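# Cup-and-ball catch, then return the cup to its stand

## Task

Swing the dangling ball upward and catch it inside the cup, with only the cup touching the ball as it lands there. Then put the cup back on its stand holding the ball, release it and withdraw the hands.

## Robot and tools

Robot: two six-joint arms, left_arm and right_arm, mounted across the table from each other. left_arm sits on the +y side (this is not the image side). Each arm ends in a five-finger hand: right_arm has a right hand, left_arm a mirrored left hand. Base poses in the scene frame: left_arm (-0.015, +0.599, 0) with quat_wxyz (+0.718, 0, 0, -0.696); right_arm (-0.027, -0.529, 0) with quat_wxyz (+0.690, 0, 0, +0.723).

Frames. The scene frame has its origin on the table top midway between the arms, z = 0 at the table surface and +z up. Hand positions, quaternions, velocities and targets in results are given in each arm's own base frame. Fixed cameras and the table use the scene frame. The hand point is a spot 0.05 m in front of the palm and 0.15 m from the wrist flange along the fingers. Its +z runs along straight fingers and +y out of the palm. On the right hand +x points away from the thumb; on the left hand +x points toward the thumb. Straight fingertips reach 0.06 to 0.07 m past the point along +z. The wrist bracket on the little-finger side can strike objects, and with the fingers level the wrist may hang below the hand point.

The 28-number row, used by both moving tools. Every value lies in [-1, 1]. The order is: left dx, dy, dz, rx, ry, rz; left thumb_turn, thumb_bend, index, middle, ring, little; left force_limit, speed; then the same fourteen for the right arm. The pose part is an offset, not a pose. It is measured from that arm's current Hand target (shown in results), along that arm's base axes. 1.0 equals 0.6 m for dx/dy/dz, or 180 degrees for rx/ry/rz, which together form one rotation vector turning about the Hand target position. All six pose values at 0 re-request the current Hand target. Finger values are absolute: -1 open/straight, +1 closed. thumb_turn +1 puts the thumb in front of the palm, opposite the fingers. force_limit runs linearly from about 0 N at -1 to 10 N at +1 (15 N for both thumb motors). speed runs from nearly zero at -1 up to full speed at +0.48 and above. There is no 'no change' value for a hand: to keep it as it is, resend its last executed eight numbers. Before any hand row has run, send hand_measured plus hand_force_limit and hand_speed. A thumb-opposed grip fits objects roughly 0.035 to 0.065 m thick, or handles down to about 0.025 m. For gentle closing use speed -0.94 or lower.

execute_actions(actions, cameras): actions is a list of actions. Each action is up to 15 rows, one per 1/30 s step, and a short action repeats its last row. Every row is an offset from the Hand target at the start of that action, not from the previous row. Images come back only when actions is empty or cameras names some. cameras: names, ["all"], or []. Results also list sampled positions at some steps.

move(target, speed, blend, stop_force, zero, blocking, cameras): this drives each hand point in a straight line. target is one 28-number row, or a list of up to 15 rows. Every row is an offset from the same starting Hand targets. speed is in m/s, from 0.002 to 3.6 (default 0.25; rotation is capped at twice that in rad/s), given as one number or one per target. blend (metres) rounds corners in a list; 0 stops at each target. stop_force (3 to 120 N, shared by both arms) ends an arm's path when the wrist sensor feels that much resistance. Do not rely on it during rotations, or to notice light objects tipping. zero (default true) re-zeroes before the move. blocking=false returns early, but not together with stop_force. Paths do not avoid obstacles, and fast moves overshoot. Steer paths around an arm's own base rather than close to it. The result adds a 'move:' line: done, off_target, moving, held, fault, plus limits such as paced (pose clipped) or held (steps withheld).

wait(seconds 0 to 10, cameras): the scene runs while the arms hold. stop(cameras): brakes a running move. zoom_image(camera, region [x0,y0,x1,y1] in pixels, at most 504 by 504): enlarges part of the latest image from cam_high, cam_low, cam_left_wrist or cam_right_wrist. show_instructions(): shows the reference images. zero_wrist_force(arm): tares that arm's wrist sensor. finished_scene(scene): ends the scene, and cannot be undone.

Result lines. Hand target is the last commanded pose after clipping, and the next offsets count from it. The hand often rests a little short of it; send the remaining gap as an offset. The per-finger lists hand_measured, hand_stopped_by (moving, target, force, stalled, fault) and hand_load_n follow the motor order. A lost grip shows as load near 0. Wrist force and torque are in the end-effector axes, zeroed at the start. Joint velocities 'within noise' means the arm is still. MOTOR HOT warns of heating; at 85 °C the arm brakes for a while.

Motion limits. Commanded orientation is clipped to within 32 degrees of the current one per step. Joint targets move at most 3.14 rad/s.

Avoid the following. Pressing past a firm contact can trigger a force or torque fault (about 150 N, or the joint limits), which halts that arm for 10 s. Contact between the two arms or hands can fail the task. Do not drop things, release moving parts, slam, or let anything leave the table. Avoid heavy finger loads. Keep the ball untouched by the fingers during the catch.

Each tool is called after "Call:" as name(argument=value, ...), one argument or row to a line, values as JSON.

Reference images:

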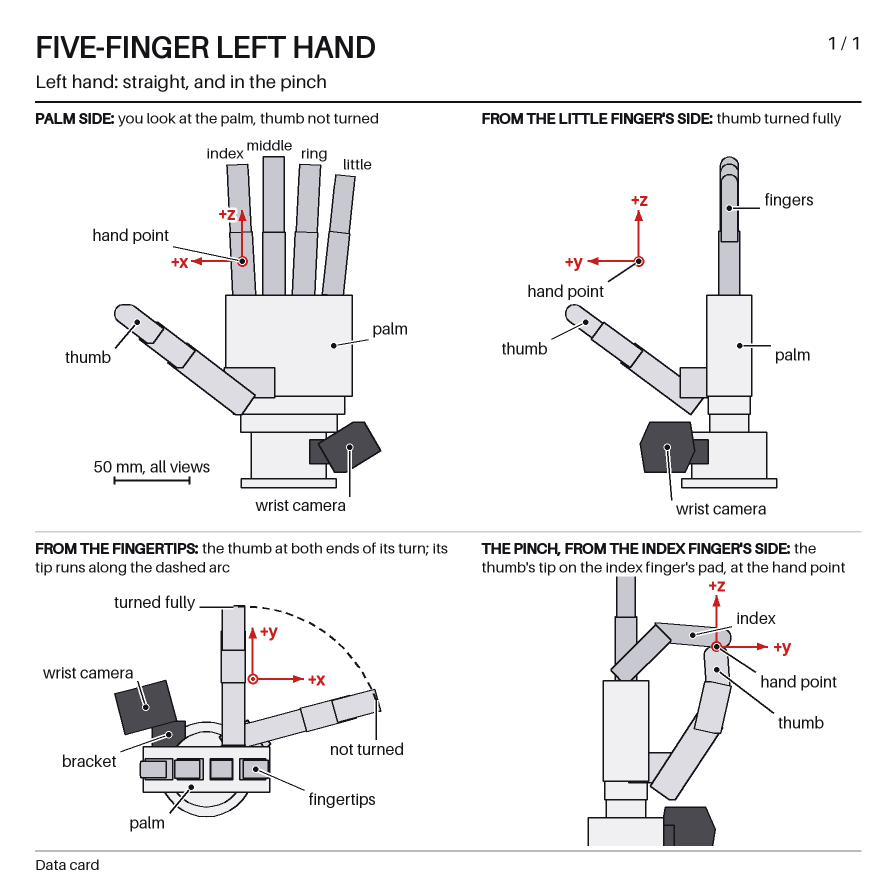

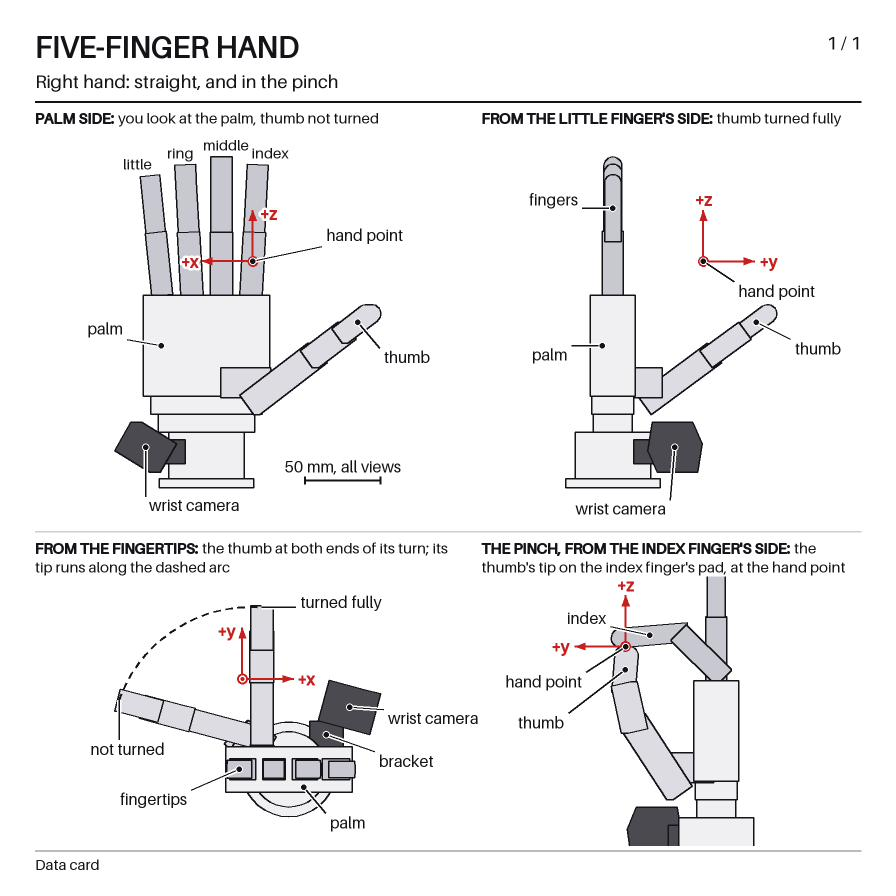

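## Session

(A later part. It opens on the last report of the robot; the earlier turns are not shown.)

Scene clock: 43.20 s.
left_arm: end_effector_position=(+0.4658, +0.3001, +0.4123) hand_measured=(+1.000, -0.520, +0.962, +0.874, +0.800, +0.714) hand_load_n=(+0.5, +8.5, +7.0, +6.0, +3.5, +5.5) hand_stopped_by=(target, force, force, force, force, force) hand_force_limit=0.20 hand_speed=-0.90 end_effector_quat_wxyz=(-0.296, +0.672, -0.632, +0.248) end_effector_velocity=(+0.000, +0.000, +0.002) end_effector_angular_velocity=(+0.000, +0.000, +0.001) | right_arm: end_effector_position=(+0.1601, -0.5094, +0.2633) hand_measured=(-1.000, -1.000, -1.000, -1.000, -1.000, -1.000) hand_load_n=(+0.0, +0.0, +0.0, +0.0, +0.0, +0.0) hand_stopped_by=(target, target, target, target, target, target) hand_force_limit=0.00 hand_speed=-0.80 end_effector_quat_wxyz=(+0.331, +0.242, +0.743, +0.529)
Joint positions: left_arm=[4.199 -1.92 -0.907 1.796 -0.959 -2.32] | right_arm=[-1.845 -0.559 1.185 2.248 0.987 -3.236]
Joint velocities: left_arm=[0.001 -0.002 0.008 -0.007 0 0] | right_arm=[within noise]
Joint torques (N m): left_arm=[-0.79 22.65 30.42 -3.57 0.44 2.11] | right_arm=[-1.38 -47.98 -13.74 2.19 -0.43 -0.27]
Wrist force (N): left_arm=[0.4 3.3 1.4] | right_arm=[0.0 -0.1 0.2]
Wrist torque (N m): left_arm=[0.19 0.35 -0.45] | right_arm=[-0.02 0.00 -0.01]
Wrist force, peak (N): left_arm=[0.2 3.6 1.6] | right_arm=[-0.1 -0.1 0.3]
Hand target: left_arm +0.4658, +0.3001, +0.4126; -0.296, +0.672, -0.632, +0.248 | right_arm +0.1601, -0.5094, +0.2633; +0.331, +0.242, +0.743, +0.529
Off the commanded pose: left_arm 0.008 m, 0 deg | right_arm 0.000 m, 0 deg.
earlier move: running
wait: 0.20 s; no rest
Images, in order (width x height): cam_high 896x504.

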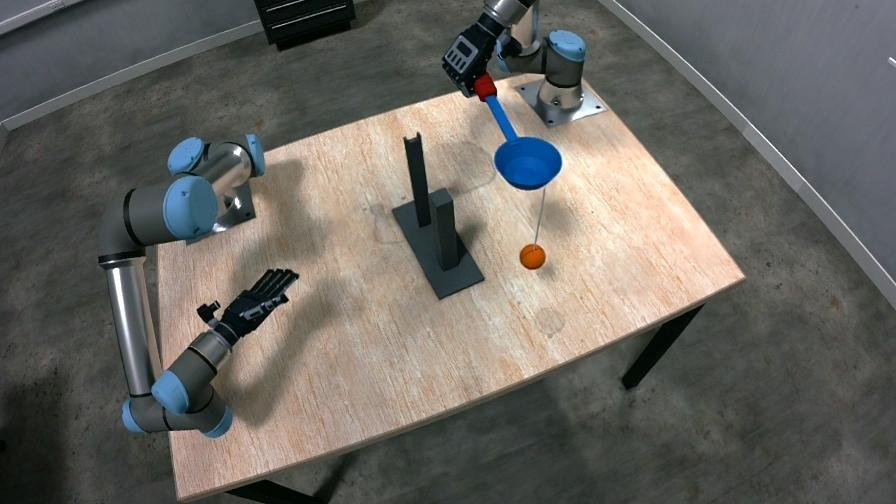

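Call:
wait(
  seconds=10,
  cameras=[],
)

Call:
wait(
  seconds=0.3,
  cameras=[],
)

Call:
execute_actions(
  actions=[
    [[0,0,0,0,0,0,1,0.95,0.97,0.97,0.95,0.95,0.2,-0.9,0,0,0,0,0,0,-1,-1,-1,-1,-1,-1,0,-0.8],[-0.00061,0.00083,0,0,0,0,1,0.95,0.97,0.97,0.95,0.95,0.2,-0.9,0,0,0,0,0,0,-1,-1,-1,-1,-1,-1,0,-0.8],[-0.00132,0.00182,0,0,0,0,1,0.95,0.97,0.97,0.95,0.95,0.2,-0.9,0,0,0,0,0,0,-1,-1,-1,-1,-1,-1,0,-0.8],[-0.00211,0.00291,0,0,0,0,1,0.95,0.97,0.97,0.95,0.95,0.2,-0.9,0,0,0,0,0,0,-1,-1,-1,-1,-1,-1,0,-0.8],[-0.00292,0.00402,0,0,0,0,1,0.95,0.97,0.97,0.95,0.95,0.2,-0.9,0,0,0,0,0,0,-1,-1,-1,-1,-1,-1,0,-0.8],[-0.00371,0.00511,0,0,0,0,1,0.95,0.97,0.97,0.95,0.95,0.2,-0.9,0,0,0,0,0,0,-1,-1,-1,-1,-1,-1,0,-0.8],[-0.00443,0.0061,0,0,0,0,1,0.95,0.97,0.97,0.95,0.95,0.2,-0.9,0,0,0,0,0,0,-1,-1,-1,-1,-1,-1,0,-0.8],[-0.00504,0.00693,0,0,0,0,1,0.95,0.97,0.97,0.95,0.95,0.2,-0.9,0,0,0,0,0,0,-1,-1,-1,-1,-1,-1,0,-0.8],[-0.0055,0.00757,0,0,0,0,1,0.95,0.97,0.97,0.95,0.95,0.2,-0.9,0,0,0,0,0,0,-1,-1,-1,-1,-1,-1,0,-0.8],[-0.00579,0.00797,0,0,0,0,1,0.95,0.97,0.97,0.95,0.95,0.2,-0.9,0,0,0,0,0,0,-1,-1,-1,-1,-1,-1,0,-0.8],[-0.00588,0.0081,0,0,0,0,1,0.95,0.97,0.97,0.95,0.95,0.2,-0.9,0,0,0,0,0,0,-1,-1,-1,-1,-1,-1,0,-0.8],[-0.00579,0.00797,0,0,0,0,1,0.95,0.97,0.97,0.95,0.95,0.2,-0.9,0,0,0,0,0,0,-1,-1,-1,-1,-1,-1,0,-0.8],[-0.0055,0.00757,0,0,0,0,1,0.95,0.97,0.97,0.95,0.95,0.2,-0.9,0,0,0,0,0,0,-1,-1,-1,-1,-1,-1,0,-0.8],[-0.00504,0.00694,0,0,0,0,1,0.95,0.97,0.97,0.95,0.95,0.2,-0.9,0,0,0,0,0,0,-1,-1,-1,-1,-1,-1,0,-0.8],[-0.00443,0.00611,0,0,0,0,1,0.95,0.97,0.97,0.95,0.95,0.2,-0.9,0,0,0,0,0,0,-1,-1,-1,-1,-1,-1,0,-0.8]],
    [[0.00072,-0.00099,0,0,0,0,1,0.95,0.97,0.97,0.95,0.95,0.2,-0.9,0,0,0,0,0,0,-1,-1,-1,-1,-1,-1,0,-0.8],[0.0015,-0.00207,0,0,0,0,1,0.95,0.97,0.97,0.95,0.95,0.2,-0.9,0,0,0,0,0,0,-1,-1,-1,-1,-1,-1,0,-0.8],[0.00232,-0.00319,0,0,0,0,1,0.95,0.97,0.97,0.95,0.95,0.2,-0.9,0,0,0,0,0,0,-1,-1,-1,-1,-1,-1,0,-0.8],[0.0031,-0.00427,0,0,0,0,1,0.95,0.97,0.97,0.95,0.95,0.2,-0.9,0,0,0,0,0,0,-1,-1,-1,-1,-1,-1,0,-0.8],[0.00382,-0.00526,0,0,0,0,1,0.95,0.97,0.97,0.95,0.95,0.2,-0.9,0,0,0,0,0,0,-1,-1,-1,-1,-1,-1,0,-0.8],[0.00443,-0.0061,0,0,0,0,1,0.95,0.97,0.97,0.95,0.95,0.2,-0.9,0,0,0,0,0,0,-1,-1,-1,-1,-1,-1,0,-0.8],[0.00489,-0.00673,0,0,0,0,1,0.95,0.97,0.97,0.95,0.95,0.2,-0.9,0,0,0,0,0,0,-1,-1,-1,-1,-1,-1,0,-0.8],[0.00518,-0.00713,0,0,0,0,1,0.95,0.97,0.97,0.95,0.95,0.2,-0.9,0,0,0,0,0,0,-1,-1,-1,-1,-1,-1,0,-0.8],[0.00528,-0.00727,0,0,0,0,1,0.95,0.97,0.97,0.95,0.95,0.2,-0.9,0,0,0,0,0,0,-1,-1,-1,-1,-1,-1,0,-0.8],[0.00518,-0.00713,0,0,0,0,1,0.95,0.97,0.97,0.95,0.95,0.2,-0.9,0,0,0,0,0,0,-1,-1,-1,-1,-1,-1,0,-0.8],[0.00489,-0.00674,0,0,0,0,1,0.95,0.97,0.97,0.95,0.95,0.2,-0.9,0,0,0,0,0,0,-1,-1,-1,-1,-1,-1,0,-0.8],[0.00443,-0.00611,0,0,0,0,1,0.95,0.97,0.97,0.95,0.95,0.2,-0.9,0,0,0,0,0,0,-1,-1,-1,-1,-1,-1,0,-0.8]],
  ],
  cameras=[],
)

Call:
move(
  target=[0,0,-0.016667,0,0,0,1,0.95,0.97,0.97,0.95,0.95,0.2,-0.9,0,0,0,0,0,0,-1,-1,-1,-1,-1,-1,0,-0.8],
  speed=0.002,
  blocking=false,
  cameras=["cam_high"],
)

Call:
zoom_image(
  camera="cam_high",
  region=[490, 180, 590, 280],
)

Call:
wait(
  seconds=0.2,
  cameras=["cam_high"],
)

Call:
zoom_image(
  camera="cam_high",
  region=[490, 180, 590, 280],
)

Call:
wait(
  seconds=0.2,
  cameras=["cam_high"],
)

Call:
zoom_image(
  camera="cam_high",
  region=[490, 180, 590, 280],
)

Call:
wait(
  seconds=0.2,
  cameras=["cam_high"],
)

Call:
zoom_image(
  camera="cam_high",
  region=[490, 180, 590, 280],
)

Call:
wait(
  seconds=0.2,
  cameras=["cam_high"],
)

Call:
zoom_image(
  camera="cam_high",
  region=[490, 180, 590, 280],
)

Scene clock: 47.13 s.
left_arm: end_effector_position=(+0.4658, +0.3001, +0.4200) hand_measured=(+1.000, -0.520, +0.962, +0.874, +0.800, +0.714) hand_load_n=(+0.5, +9.0, +6.5, +6.5, +3.5, +5.0) hand_stopped_by=(target, force, force, force, force, force) hand_force_limit=0.20 hand_speed=-0.90 end_effector_quat_wxyz=(-0.296, +0.672, -0.632, +0.248) | right_arm: end_effector_position=(+0.1601, -0.5094, +0.2633) hand_measured=(-1.000, -1.000, -1.000, -1.000, -1.000, -1.000) hand_load_n=(+0.0, +0.0, +0.0, +0.5, +0.0, +0.0) hand_stopped_by=(target, target, target, target, target, target) hand_force_limit=0.00 hand_speed=-0.80 end_effector_quat_wxyz=(+0.331, +0.242, +0.743, +0.529)
Joint positions: left_arm=[4.199 -1.927 -0.876 1.772 -0.959 -2.32] | right_arm=[-1.845 -0.559 1.185 2.248 0.987 -3.236]
Joint torques (N m): left_arm=[-0.36 21.99 30.89 -3.54 2.07 -0.62] | right_arm=[-0.64 -47.66 -12.5 2.17 -0.27 -0.04]
Wrist force (N): left_arm=[-0.1 3.4 1.7] | right_arm=[0.1 -0.1 0.0]
Wrist torque (N m): left_arm=[0.15 0.44 -0.47] | right_arm=[-0.01 -0.01 0.00]
Wrist force, peak (N): left_arm=[0.2 3.9 1.6] | right_arm=[0.0 -0.4 0.1]
Hand target: left_arm +0.4658, +0.3001, +0.4200; -0.296, +0.672, -0.632, +0.248 | right_arm +0.1601, -0.5094, +0.2633; +0.331, +0.242, +0.743, +0.529
Off the commanded pose: left_arm 0.000 m, 0 deg | right_arm 0.000 m, 0 deg.
earlier move: done
wait: 2.30 of 10 s (the move ended)
No camera images: "cameras" was empty.

Scene clock: 47.43 s.
left_arm: end_effector_position=(+0.4658, +0.3001, +0.4200) hand_measured=(+1.000, -0.520, +0.962, +0.874, +0.800, +0.714) hand_load_n=(+0.5, +9.0, +7.0, +6.0, +3.5, +5.5) hand_stopped_by=(target, force, force, force, force, force) hand_force_limit=0.20 hand_speed=-0.90 end_effector_quat_wxyz=(-0.296, +0.672, -0.632, +0.248) | right_arm: end_effector_position=(+0.1601, -0.5094, +0.2633) hand_measured=(-1.000, -1.000, -1.000, -1.000, -1.000, -1.000) hand_load_n=(+0.0, +0.0, +0.0, +0.0, +0.0, +0.0) hand_stopped_by=(target, target, target, target, target, target) hand_force_limit=0.00 hand_speed=-0.80 end_effector_quat_wxyz=(+0.331, +0.242, +0.743, +0.529)
Joint positions: left_arm=[4.199 -1.927 -0.876 1.772 -0.959 -2.32] | right_arm=[-1.845 -0.559 1.185 2.248 0.987 -3.236]
Joint torques (N m): left_arm=[-0.51 22.52 30.67 -3.49 2.05 -0.78] | right_arm=[-1.35 -47.94 -13.11 2.22 -0.35 -0.04]
Wrist force (N): left_arm=[0.1 3.6 1.5] | right_arm=[-0.1 0.1 0.2]
Wrist torque (N m): left_arm=[0.20 0.41 -0.47] | right_arm=[0.00 0.01 -0.01]
Wrist force, peak (N): left_arm=[0.1 3.6 1.8] | right_arm=[-0.1 0.1 0.2]
Hand target: left_arm +0.4658, +0.3001, +0.4200; -0.296, +0.672, -0.632, +0.248 | right_arm +0.1601, -0.5094, +0.2633; +0.331, +0.242, +0.743, +0.529
Off the commanded pose: left_arm 0.000 m, 0 deg | right_arm 0.000 m, 0 deg.
wait: 0.30 s; at rest by 0.17 s
No camera images: "cameras" was empty.

Scene clock: 48.63 s.
left_arm: end_effector_position=(+0.4658, +0.3001, +0.4200) hand_measured=(+1.000, -0.520, +0.962, +0.874, +0.800, +0.714) hand_load_n=(+0.5, +9.0, +7.0, +6.0, +3.0, +5.0) hand_stopped_by=(target, force, force, force, force, force) hand_force_limit=0.20 hand_speed=-0.90 end_effector_quat_wxyz=(-0.296, +0.672, -0.632, +0.248) | right_arm: end_effector_position=(+0.1601, -0.5094, +0.2633) hand_measured=(-1.000, -1.000, -1.000, -1.000, -1.000, -1.000) hand_load_n=(+0.0, +0.0, +0.0, +0.0, +0.0, +0.0) hand_stopped_by=(target, target, target, target, target, target) hand_force_limit=0.00 hand_speed=-0.80 end_effector_quat_wxyz=(+0.331, +0.242, +0.743, +0.529)
Joint positions: left_arm=[4.199 -1.927 -0.876 1.772 -0.959 -2.321] | right_arm=[-1.845 -0.559 1.185 2.248 0.987 -3.236]
Joint torques (N m): left_arm=[4.06 46.1 10.13 0.08 0.5 1.5] | right_arm=[-1.16 -47.76 -11.87 2.12 -0.32 -0.03]
Wrist force (N): left_arm=[0.3 3.7 1.6] | right_arm=[0.0 0.0 0.1]
Wrist torque (N m): left_arm=[0.20 0.37 -0.36] | right_arm=[-0.01 0.00 0.00]
Wrist force, peak (N): left_arm=[-0.1 3.8 2.0] | right_arm=[-0.3 -0.2 0.2]
Hand target: left_arm +0.4658, +0.3001, +0.4200; -0.296, +0.672, -0.632, +0.248 | right_arm +0.1601, -0.5094, +0.2633; +0.331, +0.242, +0.743, +0.529
Off the commanded pose: left_arm 0.000 m, 0 deg | right_arm 0.000 m, 0 deg.
Step readings (end_effector_position of left_arm | right_arm):
0: (+0.4658, +0.3001, +0.4200) | (+0.1601, -0.5094, +0.2633)
1: (+0.4658, +0.3001, +0.4200) | (+0.1601, -0.5094, +0.2633)
2: (+0.4658, +0.3001, +0.4200) | (+0.1601, -0.5094, +0.2633)
4: (+0.4657, +0.3002, +0.4200) | (+0.1601, -0.5094, +0.2633)
8: (+0.4645, +0.3018, +0.4200) | (+0.1601, -0.5094, +0.2633)
15: (+0.4627, +0.3044, +0.4200) | (+0.1601, -0.5094, +0.2633)
16: (+0.4627, +0.3044, +0.4200) | (+0.1601, -0.5094, +0.2633)
17: (+0.4628, +0.3042, +0.4200) | (+0.1601, -0.5094, +0.2633)
19: (+0.4633, +0.3036, +0.4200) | (+0.1601, -0.5094, +0.2633)
23: (+0.4647, +0.3017, +0.4200) | (+0.1601, -0.5094, +0.2633)
30: (+0.4658, +0.3001, +0.4200) | (+0.1601, -0.5094, +0.2633)
No camera images: "cameras" was empty.

Scene clock: 49.13 s.
left_arm: end_effector_position=(+0.4658, +0.3001, +0.4193) hand_measured=(+1.000, -0.520, +0.962, +0.874, +0.800, +0.714) hand_load_n=(+0.5, +9.0, +6.5, +6.0, +3.5, +5.5) hand_stopped_by=(target, force, force, force, force, force) hand_force_limit=0.20 hand_speed=-0.90 end_effector_quat_wxyz=(-0.296, +0.672, -0.632, +0.248) end_effector_velocity=(+0.000, +0.000, -0.002) end_effector_angular_velocity=(-0.002, +0.000, +0.001) | right_arm: end_effector_position=(+0.1601, -0.5094, +0.2633) hand_measured=(-1.000, -1.000, -1.000, -1.000, -1.000, -1.000) hand_load_n=(+0.0, +0.0, +0.0, +0.0, +0.0, +0.0) hand_stopped_by=(target, target, target, target, target, target) hand_force_limit=0.00 hand_speed=-0.80 end_effector_quat_wxyz=(+0.331, +0.242, +0.743, +0.529)
Joint positions: left_arm=[4.199 -1.927 -0.879 1.774 -0.959 -2.32] | right_arm=[-1.845 -0.559 1.185 2.248 0.987 -3.236]
Joint velocities: left_arm=[0.001 0.002 -0.008 0.006 0.001 -0.001] | right_arm=[within noise]
Joint torques (N m): left_arm=[7.36 46.12 9.86 1.67 2.01 2.84] | right_arm=[-1.19 -48.12 -13.21 2.25 -0.28 -0.04]
Wrist force (N): left_arm=[0.2 3.5 1.7] | right_arm=[0.1 -0.1 0.0]
Wrist torque (N m): left_arm=[0.18 0.40 -0.36] | right_arm=[-0.01 -0.01 0.00]
Wrist force, peak (N): left_arm=[0.2 3.8 1.5] | right_arm=[0.0 -0.4 0.0]
Hand target: left_arm +0.4658, +0.3001, +0.4190; -0.296, +0.672, -0.632, +0.248 | right_arm +0.1601, -0.5094, +0.2633; +0.331, +0.242, +0.743, +0.529
Off the commanded pose: left_arm 0.009 m, 0 deg | right_arm 0.000 m, 0 deg.
move: running
Images, in order (width x height): cam_high 896x504.

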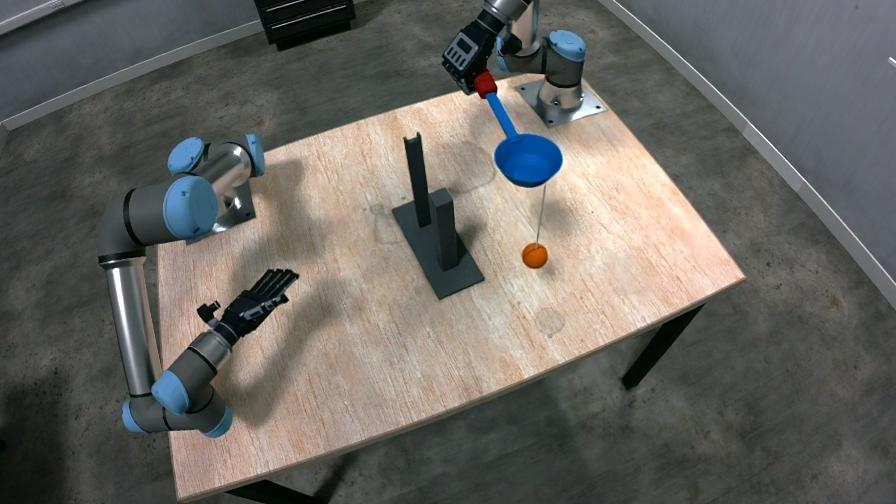

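Scaled by 5.040.

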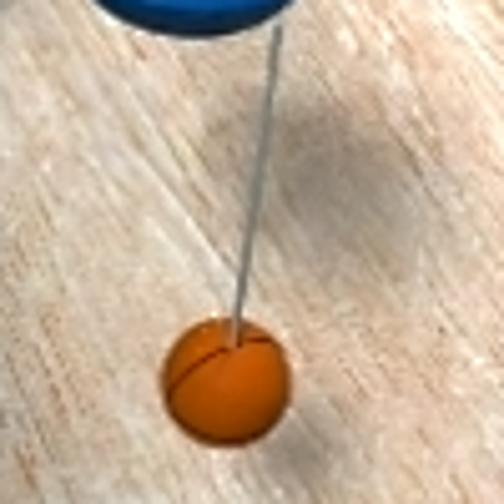

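Scene clock: 49.33 s.
left_arm: end_effector_position=(+0.4658, +0.3001, +0.4189) hand_measured=(+1.000, -0.520, +0.962, +0.874, +0.800, +0.714) hand_load_n=(+0.5, +9.0, +7.0, +6.0, +3.5, +5.5) hand_stopped_by=(target, force, force, force, force, force) hand_force_limit=0.20 hand_speed=-0.90 end_effector_quat_wxyz=(-0.296, +0.672, -0.632, +0.248) end_effector_velocity=(+0.000, +0.000, -0.002) end_effector_angular_velocity=(+0.000, +0.001, +0.002) | right_arm: end_effector_position=(+0.1601, -0.5094, +0.2633) hand_measured=(-1.000, -1.000, -1.000, -1.000, -1.000, -1.000) hand_load_n=(+0.0, +0.0, +0.0, +0.0, +0.0, +0.0) hand_stopped_by=(target, target, target, target, target, target) hand_force_limit=0.00 hand_speed=-0.80 end_effector_quat_wxyz=(+0.331, +0.242, +0.743, +0.529)
Joint positions: left_arm=[4.199 -1.926 -0.88 1.775 -0.959 -2.32] | right_arm=[-1.845 -0.559 1.185 2.248 0.987 -3.236]
Joint velocities: left_arm=[0 0.002 -0.009 0.007 -0.002 -0.001] | right_arm=[within noise]
Joint torques (N m): left_arm=[7.47 46.66 9.19 1.72 2.11 2.9] | right_arm=[-0.61 -48.13 -12.2 2.19 -0.33 -0.06]
Wrist force (N): left_arm=[0.1 3.5 1.5] | right_arm=[-0.1 0.0 0.1]
Wrist torque (N m): left_arm=[0.19 0.41 -0.36] | right_arm=[-0.01 0.02 -0.01]
Wrist force, peak (N): left_arm=[-0.1 3.6 1.6] | right_arm=[0.1 -0.2 0.1]
Hand target: left_arm +0.4658, +0.3001, +0.4186; -0.296, +0.672, -0.632, +0.248 | right_arm +0.1601, -0.5094, +0.2633; +0.331, +0.242, +0.743, +0.529
Off the commanded pose: left_arm 0.009 m, 0 deg | right_arm 0.000 m, 0 deg.
earlier move: running
wait: 0.20 s; no rest
Images, in order (width x height): cam_high 896x504.

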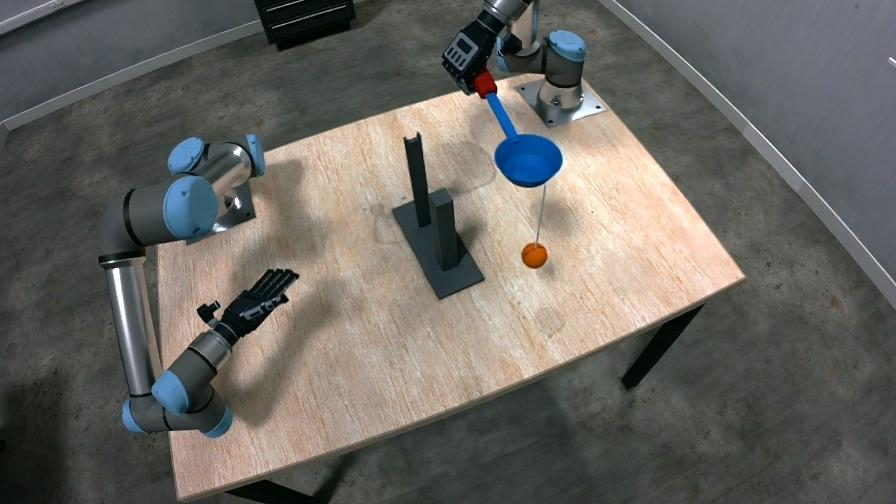

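Scaled by 5.040.

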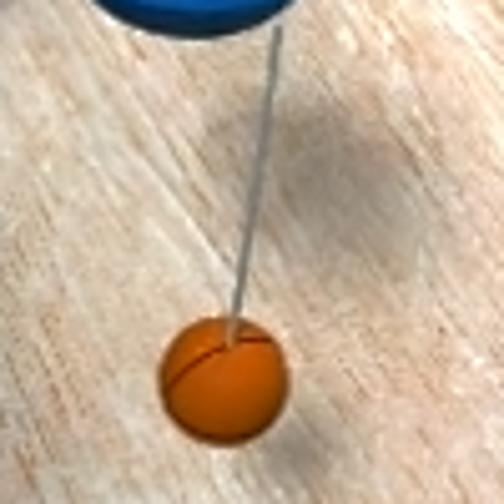

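Scene clock: 49.53 s.
left_arm: end_effector_position=(+0.4658, +0.3001, +0.4185) hand_measured=(+1.000, -0.520, +0.962, +0.874, +0.800, +0.714) hand_load_n=(+0.5, +9.0, +7.0, +6.0, +3.5, +5.5) hand_stopped_by=(target, force, force, force, force, force) hand_force_limit=0.20 hand_speed=-0.90 end_effector_quat_wxyz=(-0.296, +0.672, -0.632, +0.248) end_effector_velocity=(+0.000, +0.000, -0.002) end_effector_angular_velocity=(+0.000, +0.001, -0.001) | right_arm: end_effector_position=(+0.1601, -0.5094, +0.2633) hand_measured=(-1.000, -1.000, -1.000, -1.000, -1.000, -1.000) hand_load_n=(+0.0, +0.0, +0.0, +0.0, +0.5, +0.0) hand_stopped_by=(target, target, target, target, target, target) hand_force_limit=0.00 hand_speed=-0.80 end_effector_quat_wxyz=(+0.331, +0.242, +0.743, +0.529)
Joint positions: left_arm=[4.199 -1.926 -0.882 1.776 -0.959 -2.32] | right_arm=[-1.845 -0.559 1.185 2.248 0.987 -3.236]
Joint velocities: left_arm=[-0.001 0.002 -0.009 0.006 0 0.001] | right_arm=[within noise]
Joint torques (N m): left_arm=[7.74 45.66 9.6 1.7 2.23 2.8] | right_arm=[-0.71 -48.01 -12.66 2.21 -0.4 -0.01]
Wrist force (N): left_arm=[0.4 3.5 1.6] | right_arm=[0.0 0.0 0.1]
Wrist torque (N m): left_arm=[0.19 0.37 -0.36] | right_arm=[-0.01 -0.01 0.00]
Wrist force, peak (N): left_arm=[0.1 3.7 1.6] | right_arm=[-0.2 0.0 0.3]
Hand target: left_arm +0.4658, +0.3001, +0.4182; -0.296, +0.672, -0.632, +0.248 | right_arm +0.1601, -0.5094, +0.2633; +0.331, +0.242, +0.743, +0.529
Off the commanded pose: left_arm 0.009 m, 0 deg | right_arm 0.000 m, 0 deg.
earlier move: running
wait: 0.20 s; no rest
Images, in order (width x height): cam_high 896x504.

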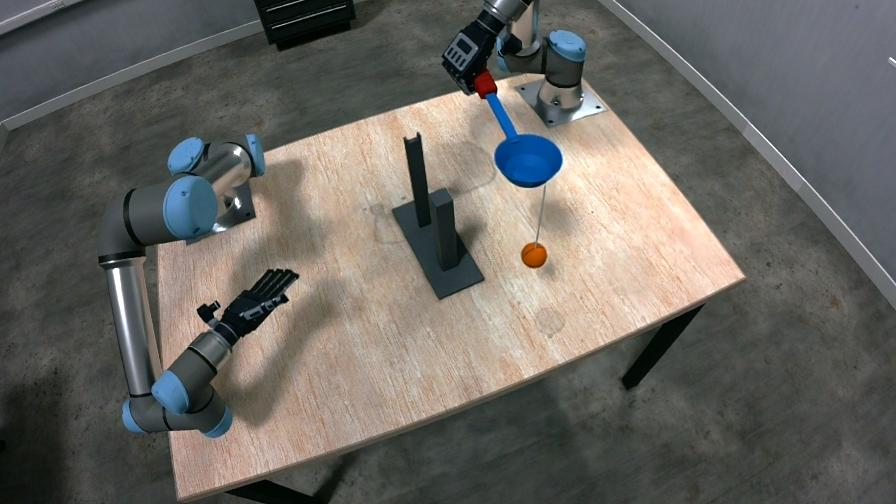

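Scaled by 5.040.

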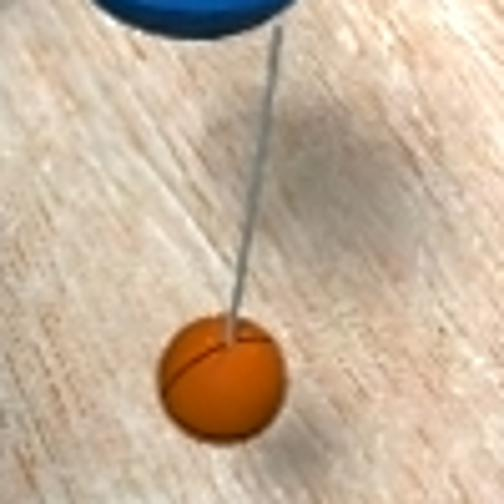

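Scene clock: 49.73 s.
left_arm: end_effector_position=(+0.4658, +0.3001, +0.4181) hand_measured=(+1.000, -0.520, +0.962, +0.874, +0.800, +0.714) hand_load_n=(+0.5, +8.5, +7.0, +6.0, +3.5, +5.5) hand_stopped_by=(target, force, force, force, force, force) hand_force_limit=0.20 hand_speed=-0.90 end_effector_quat_wxyz=(-0.296, +0.672, -0.632, +0.248) end_effector_velocity=(+0.000, +0.000, -0.002) end_effector_angular_velocity=(+0.000, +0.001, +0.001) | right_arm: end_effector_position=(+0.1601, -0.5094, +0.2633) hand_measured=(-1.000, -1.000, -1.000, -1.000, -1.000, -1.000) hand_load_n=(+0.0, +0.0, +0.0, +0.0, +0.0, +0.0) hand_stopped_by=(target, target, target, target, target, target) hand_force_limit=0.00 hand_speed=-0.80 end_effector_quat_wxyz=(+0.331, +0.242, +0.743, +0.529)
Joint positions: left_arm=[4.199 -1.926 -0.884 1.778 -0.959 -2.32] | right_arm=[-1.845 -0.559 1.185 2.248 0.987 -3.236]
Joint velocities: left_arm=[0 0.002 -0.008 0.006 -0.001 -0.001] | right_arm=[within noise]
Joint torques (N m): left_arm=[7.46 45.51 9.67 1.62 2.11 2.77] | right_arm=[-0.71 -48.38 -12.49 2.19 -0.42 -0.06]
Wrist force (N): left_arm=[0.4 3.1 1.7] | right_arm=[-0.1 -0.1 0.0]
Wrist torque (N m): left_arm=[0.14 0.37 -0.34] | right_arm=[-0.02 0.01 -0.01]
Wrist force, peak (N): left_arm=[0.1 3.7 1.5] | right_arm=[-0.1 -0.1 0.2]
Hand target: left_arm +0.4658, +0.3001, +0.4178; -0.296, +0.672, -0.632, +0.248 | right_arm +0.1601, -0.5094, +0.2633; +0.331, +0.242, +0.743, +0.529
Off the commanded pose: left_arm 0.008 m, 0 deg | right_arm 0.000 m, 0 deg.
earlier move: running
wait: 0.20 s; no rest
Images, in order (width x height): cam_high 896x504.

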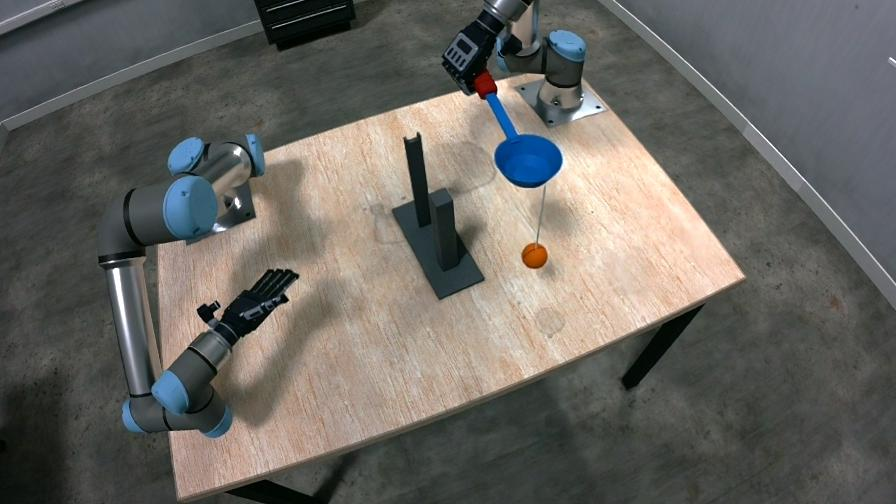

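Scaled by 5.040.

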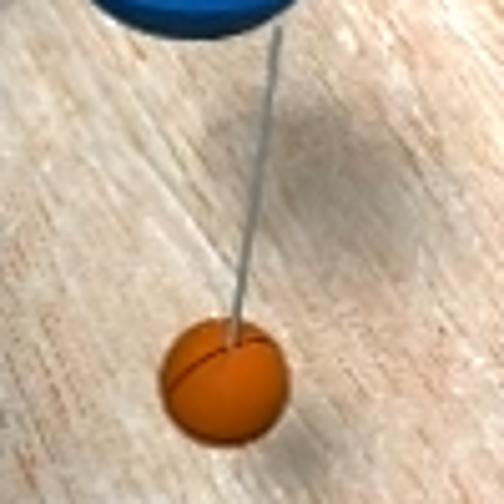

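Scene clock: 49.93 s.
left_arm: end_effector_position=(+0.4658, +0.3001, +0.4177) hand_measured=(+1.000, -0.520, +0.962, +0.874, +0.800, +0.714) hand_load_n=(+0.5, +9.0, +7.0, +6.0, +3.5, +5.5) hand_stopped_by=(target, force, force, force, force, force) hand_force_limit=0.20 hand_speed=-0.90 end_effector_quat_wxyz=(-0.296, +0.672, -0.632, +0.248) end_effector_velocity=(+0.000, +0.000, -0.002) end_effector_angular_velocity=(+0.000, +0.000, +0.000) | right_arm: end_effector_position=(+0.1601, -0.5094, +0.2633) hand_measured=(-1.000, -1.000, -1.000, -1.000, -1.000, -1.000) hand_load_n=(+0.0, +0.0, +0.0, +0.0, +0.0, +0.0) hand_stopped_by=(target, target, target, target, target, target) hand_force_limit=0.00 hand_speed=-0.80 end_effector_quat_wxyz=(+0.331, +0.242, +0.743, +0.529)
Joint positions: left_arm=[4.199 -1.925 -0.885 1.779 -0.959 -2.32] | right_arm=[-1.845 -0.559 1.185 2.248 0.987 -3.236]
Joint velocities: left_arm=[0 0.002 -0.008 0.006 0 0] | right_arm=[within noise]
Joint torques (N m): left_arm=[7.25 46.95 9.33 1.54 2.05 2.89] | right_arm=[-0.72 -48.4 -12.13 2.11 -0.31 -0.04]
Wrist force (N): left_arm=[0.1 3.3 1.4] | right_arm=[0.1 -0.2 -0.1]
Wrist torque (N m): left_arm=[0.17 0.40 -0.36] | right_arm=[-0.03 -0.01 0.00]
Wrist force, peak (N): left_arm=[0.0 3.8 1.6] | right_arm=[0.1 -0.2 0.0]
Hand target: left_arm +0.4658, +0.3001, +0.4174; -0.296, +0.672, -0.632, +0.248 | right_arm +0.1601, -0.5094, +0.2633; +0.331, +0.242, +0.743, +0.529
Off the commanded pose: left_arm 0.008 m, 0 deg | right_arm 0.000 m, 0 deg.
earlier move: running
wait: 0.20 s; no rest
Images, in order (width x height): cam_high 896x504.

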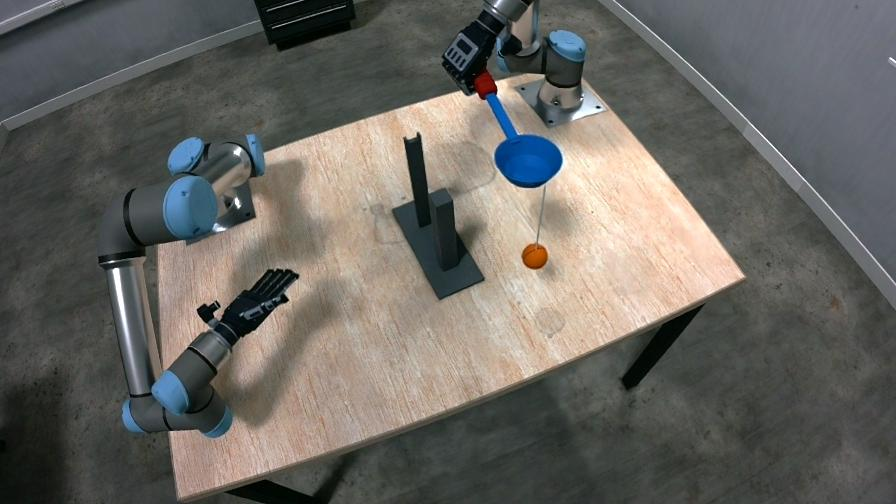

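Scaled by 5.040.

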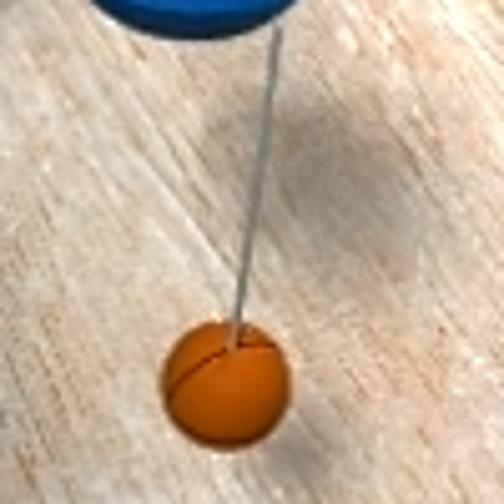

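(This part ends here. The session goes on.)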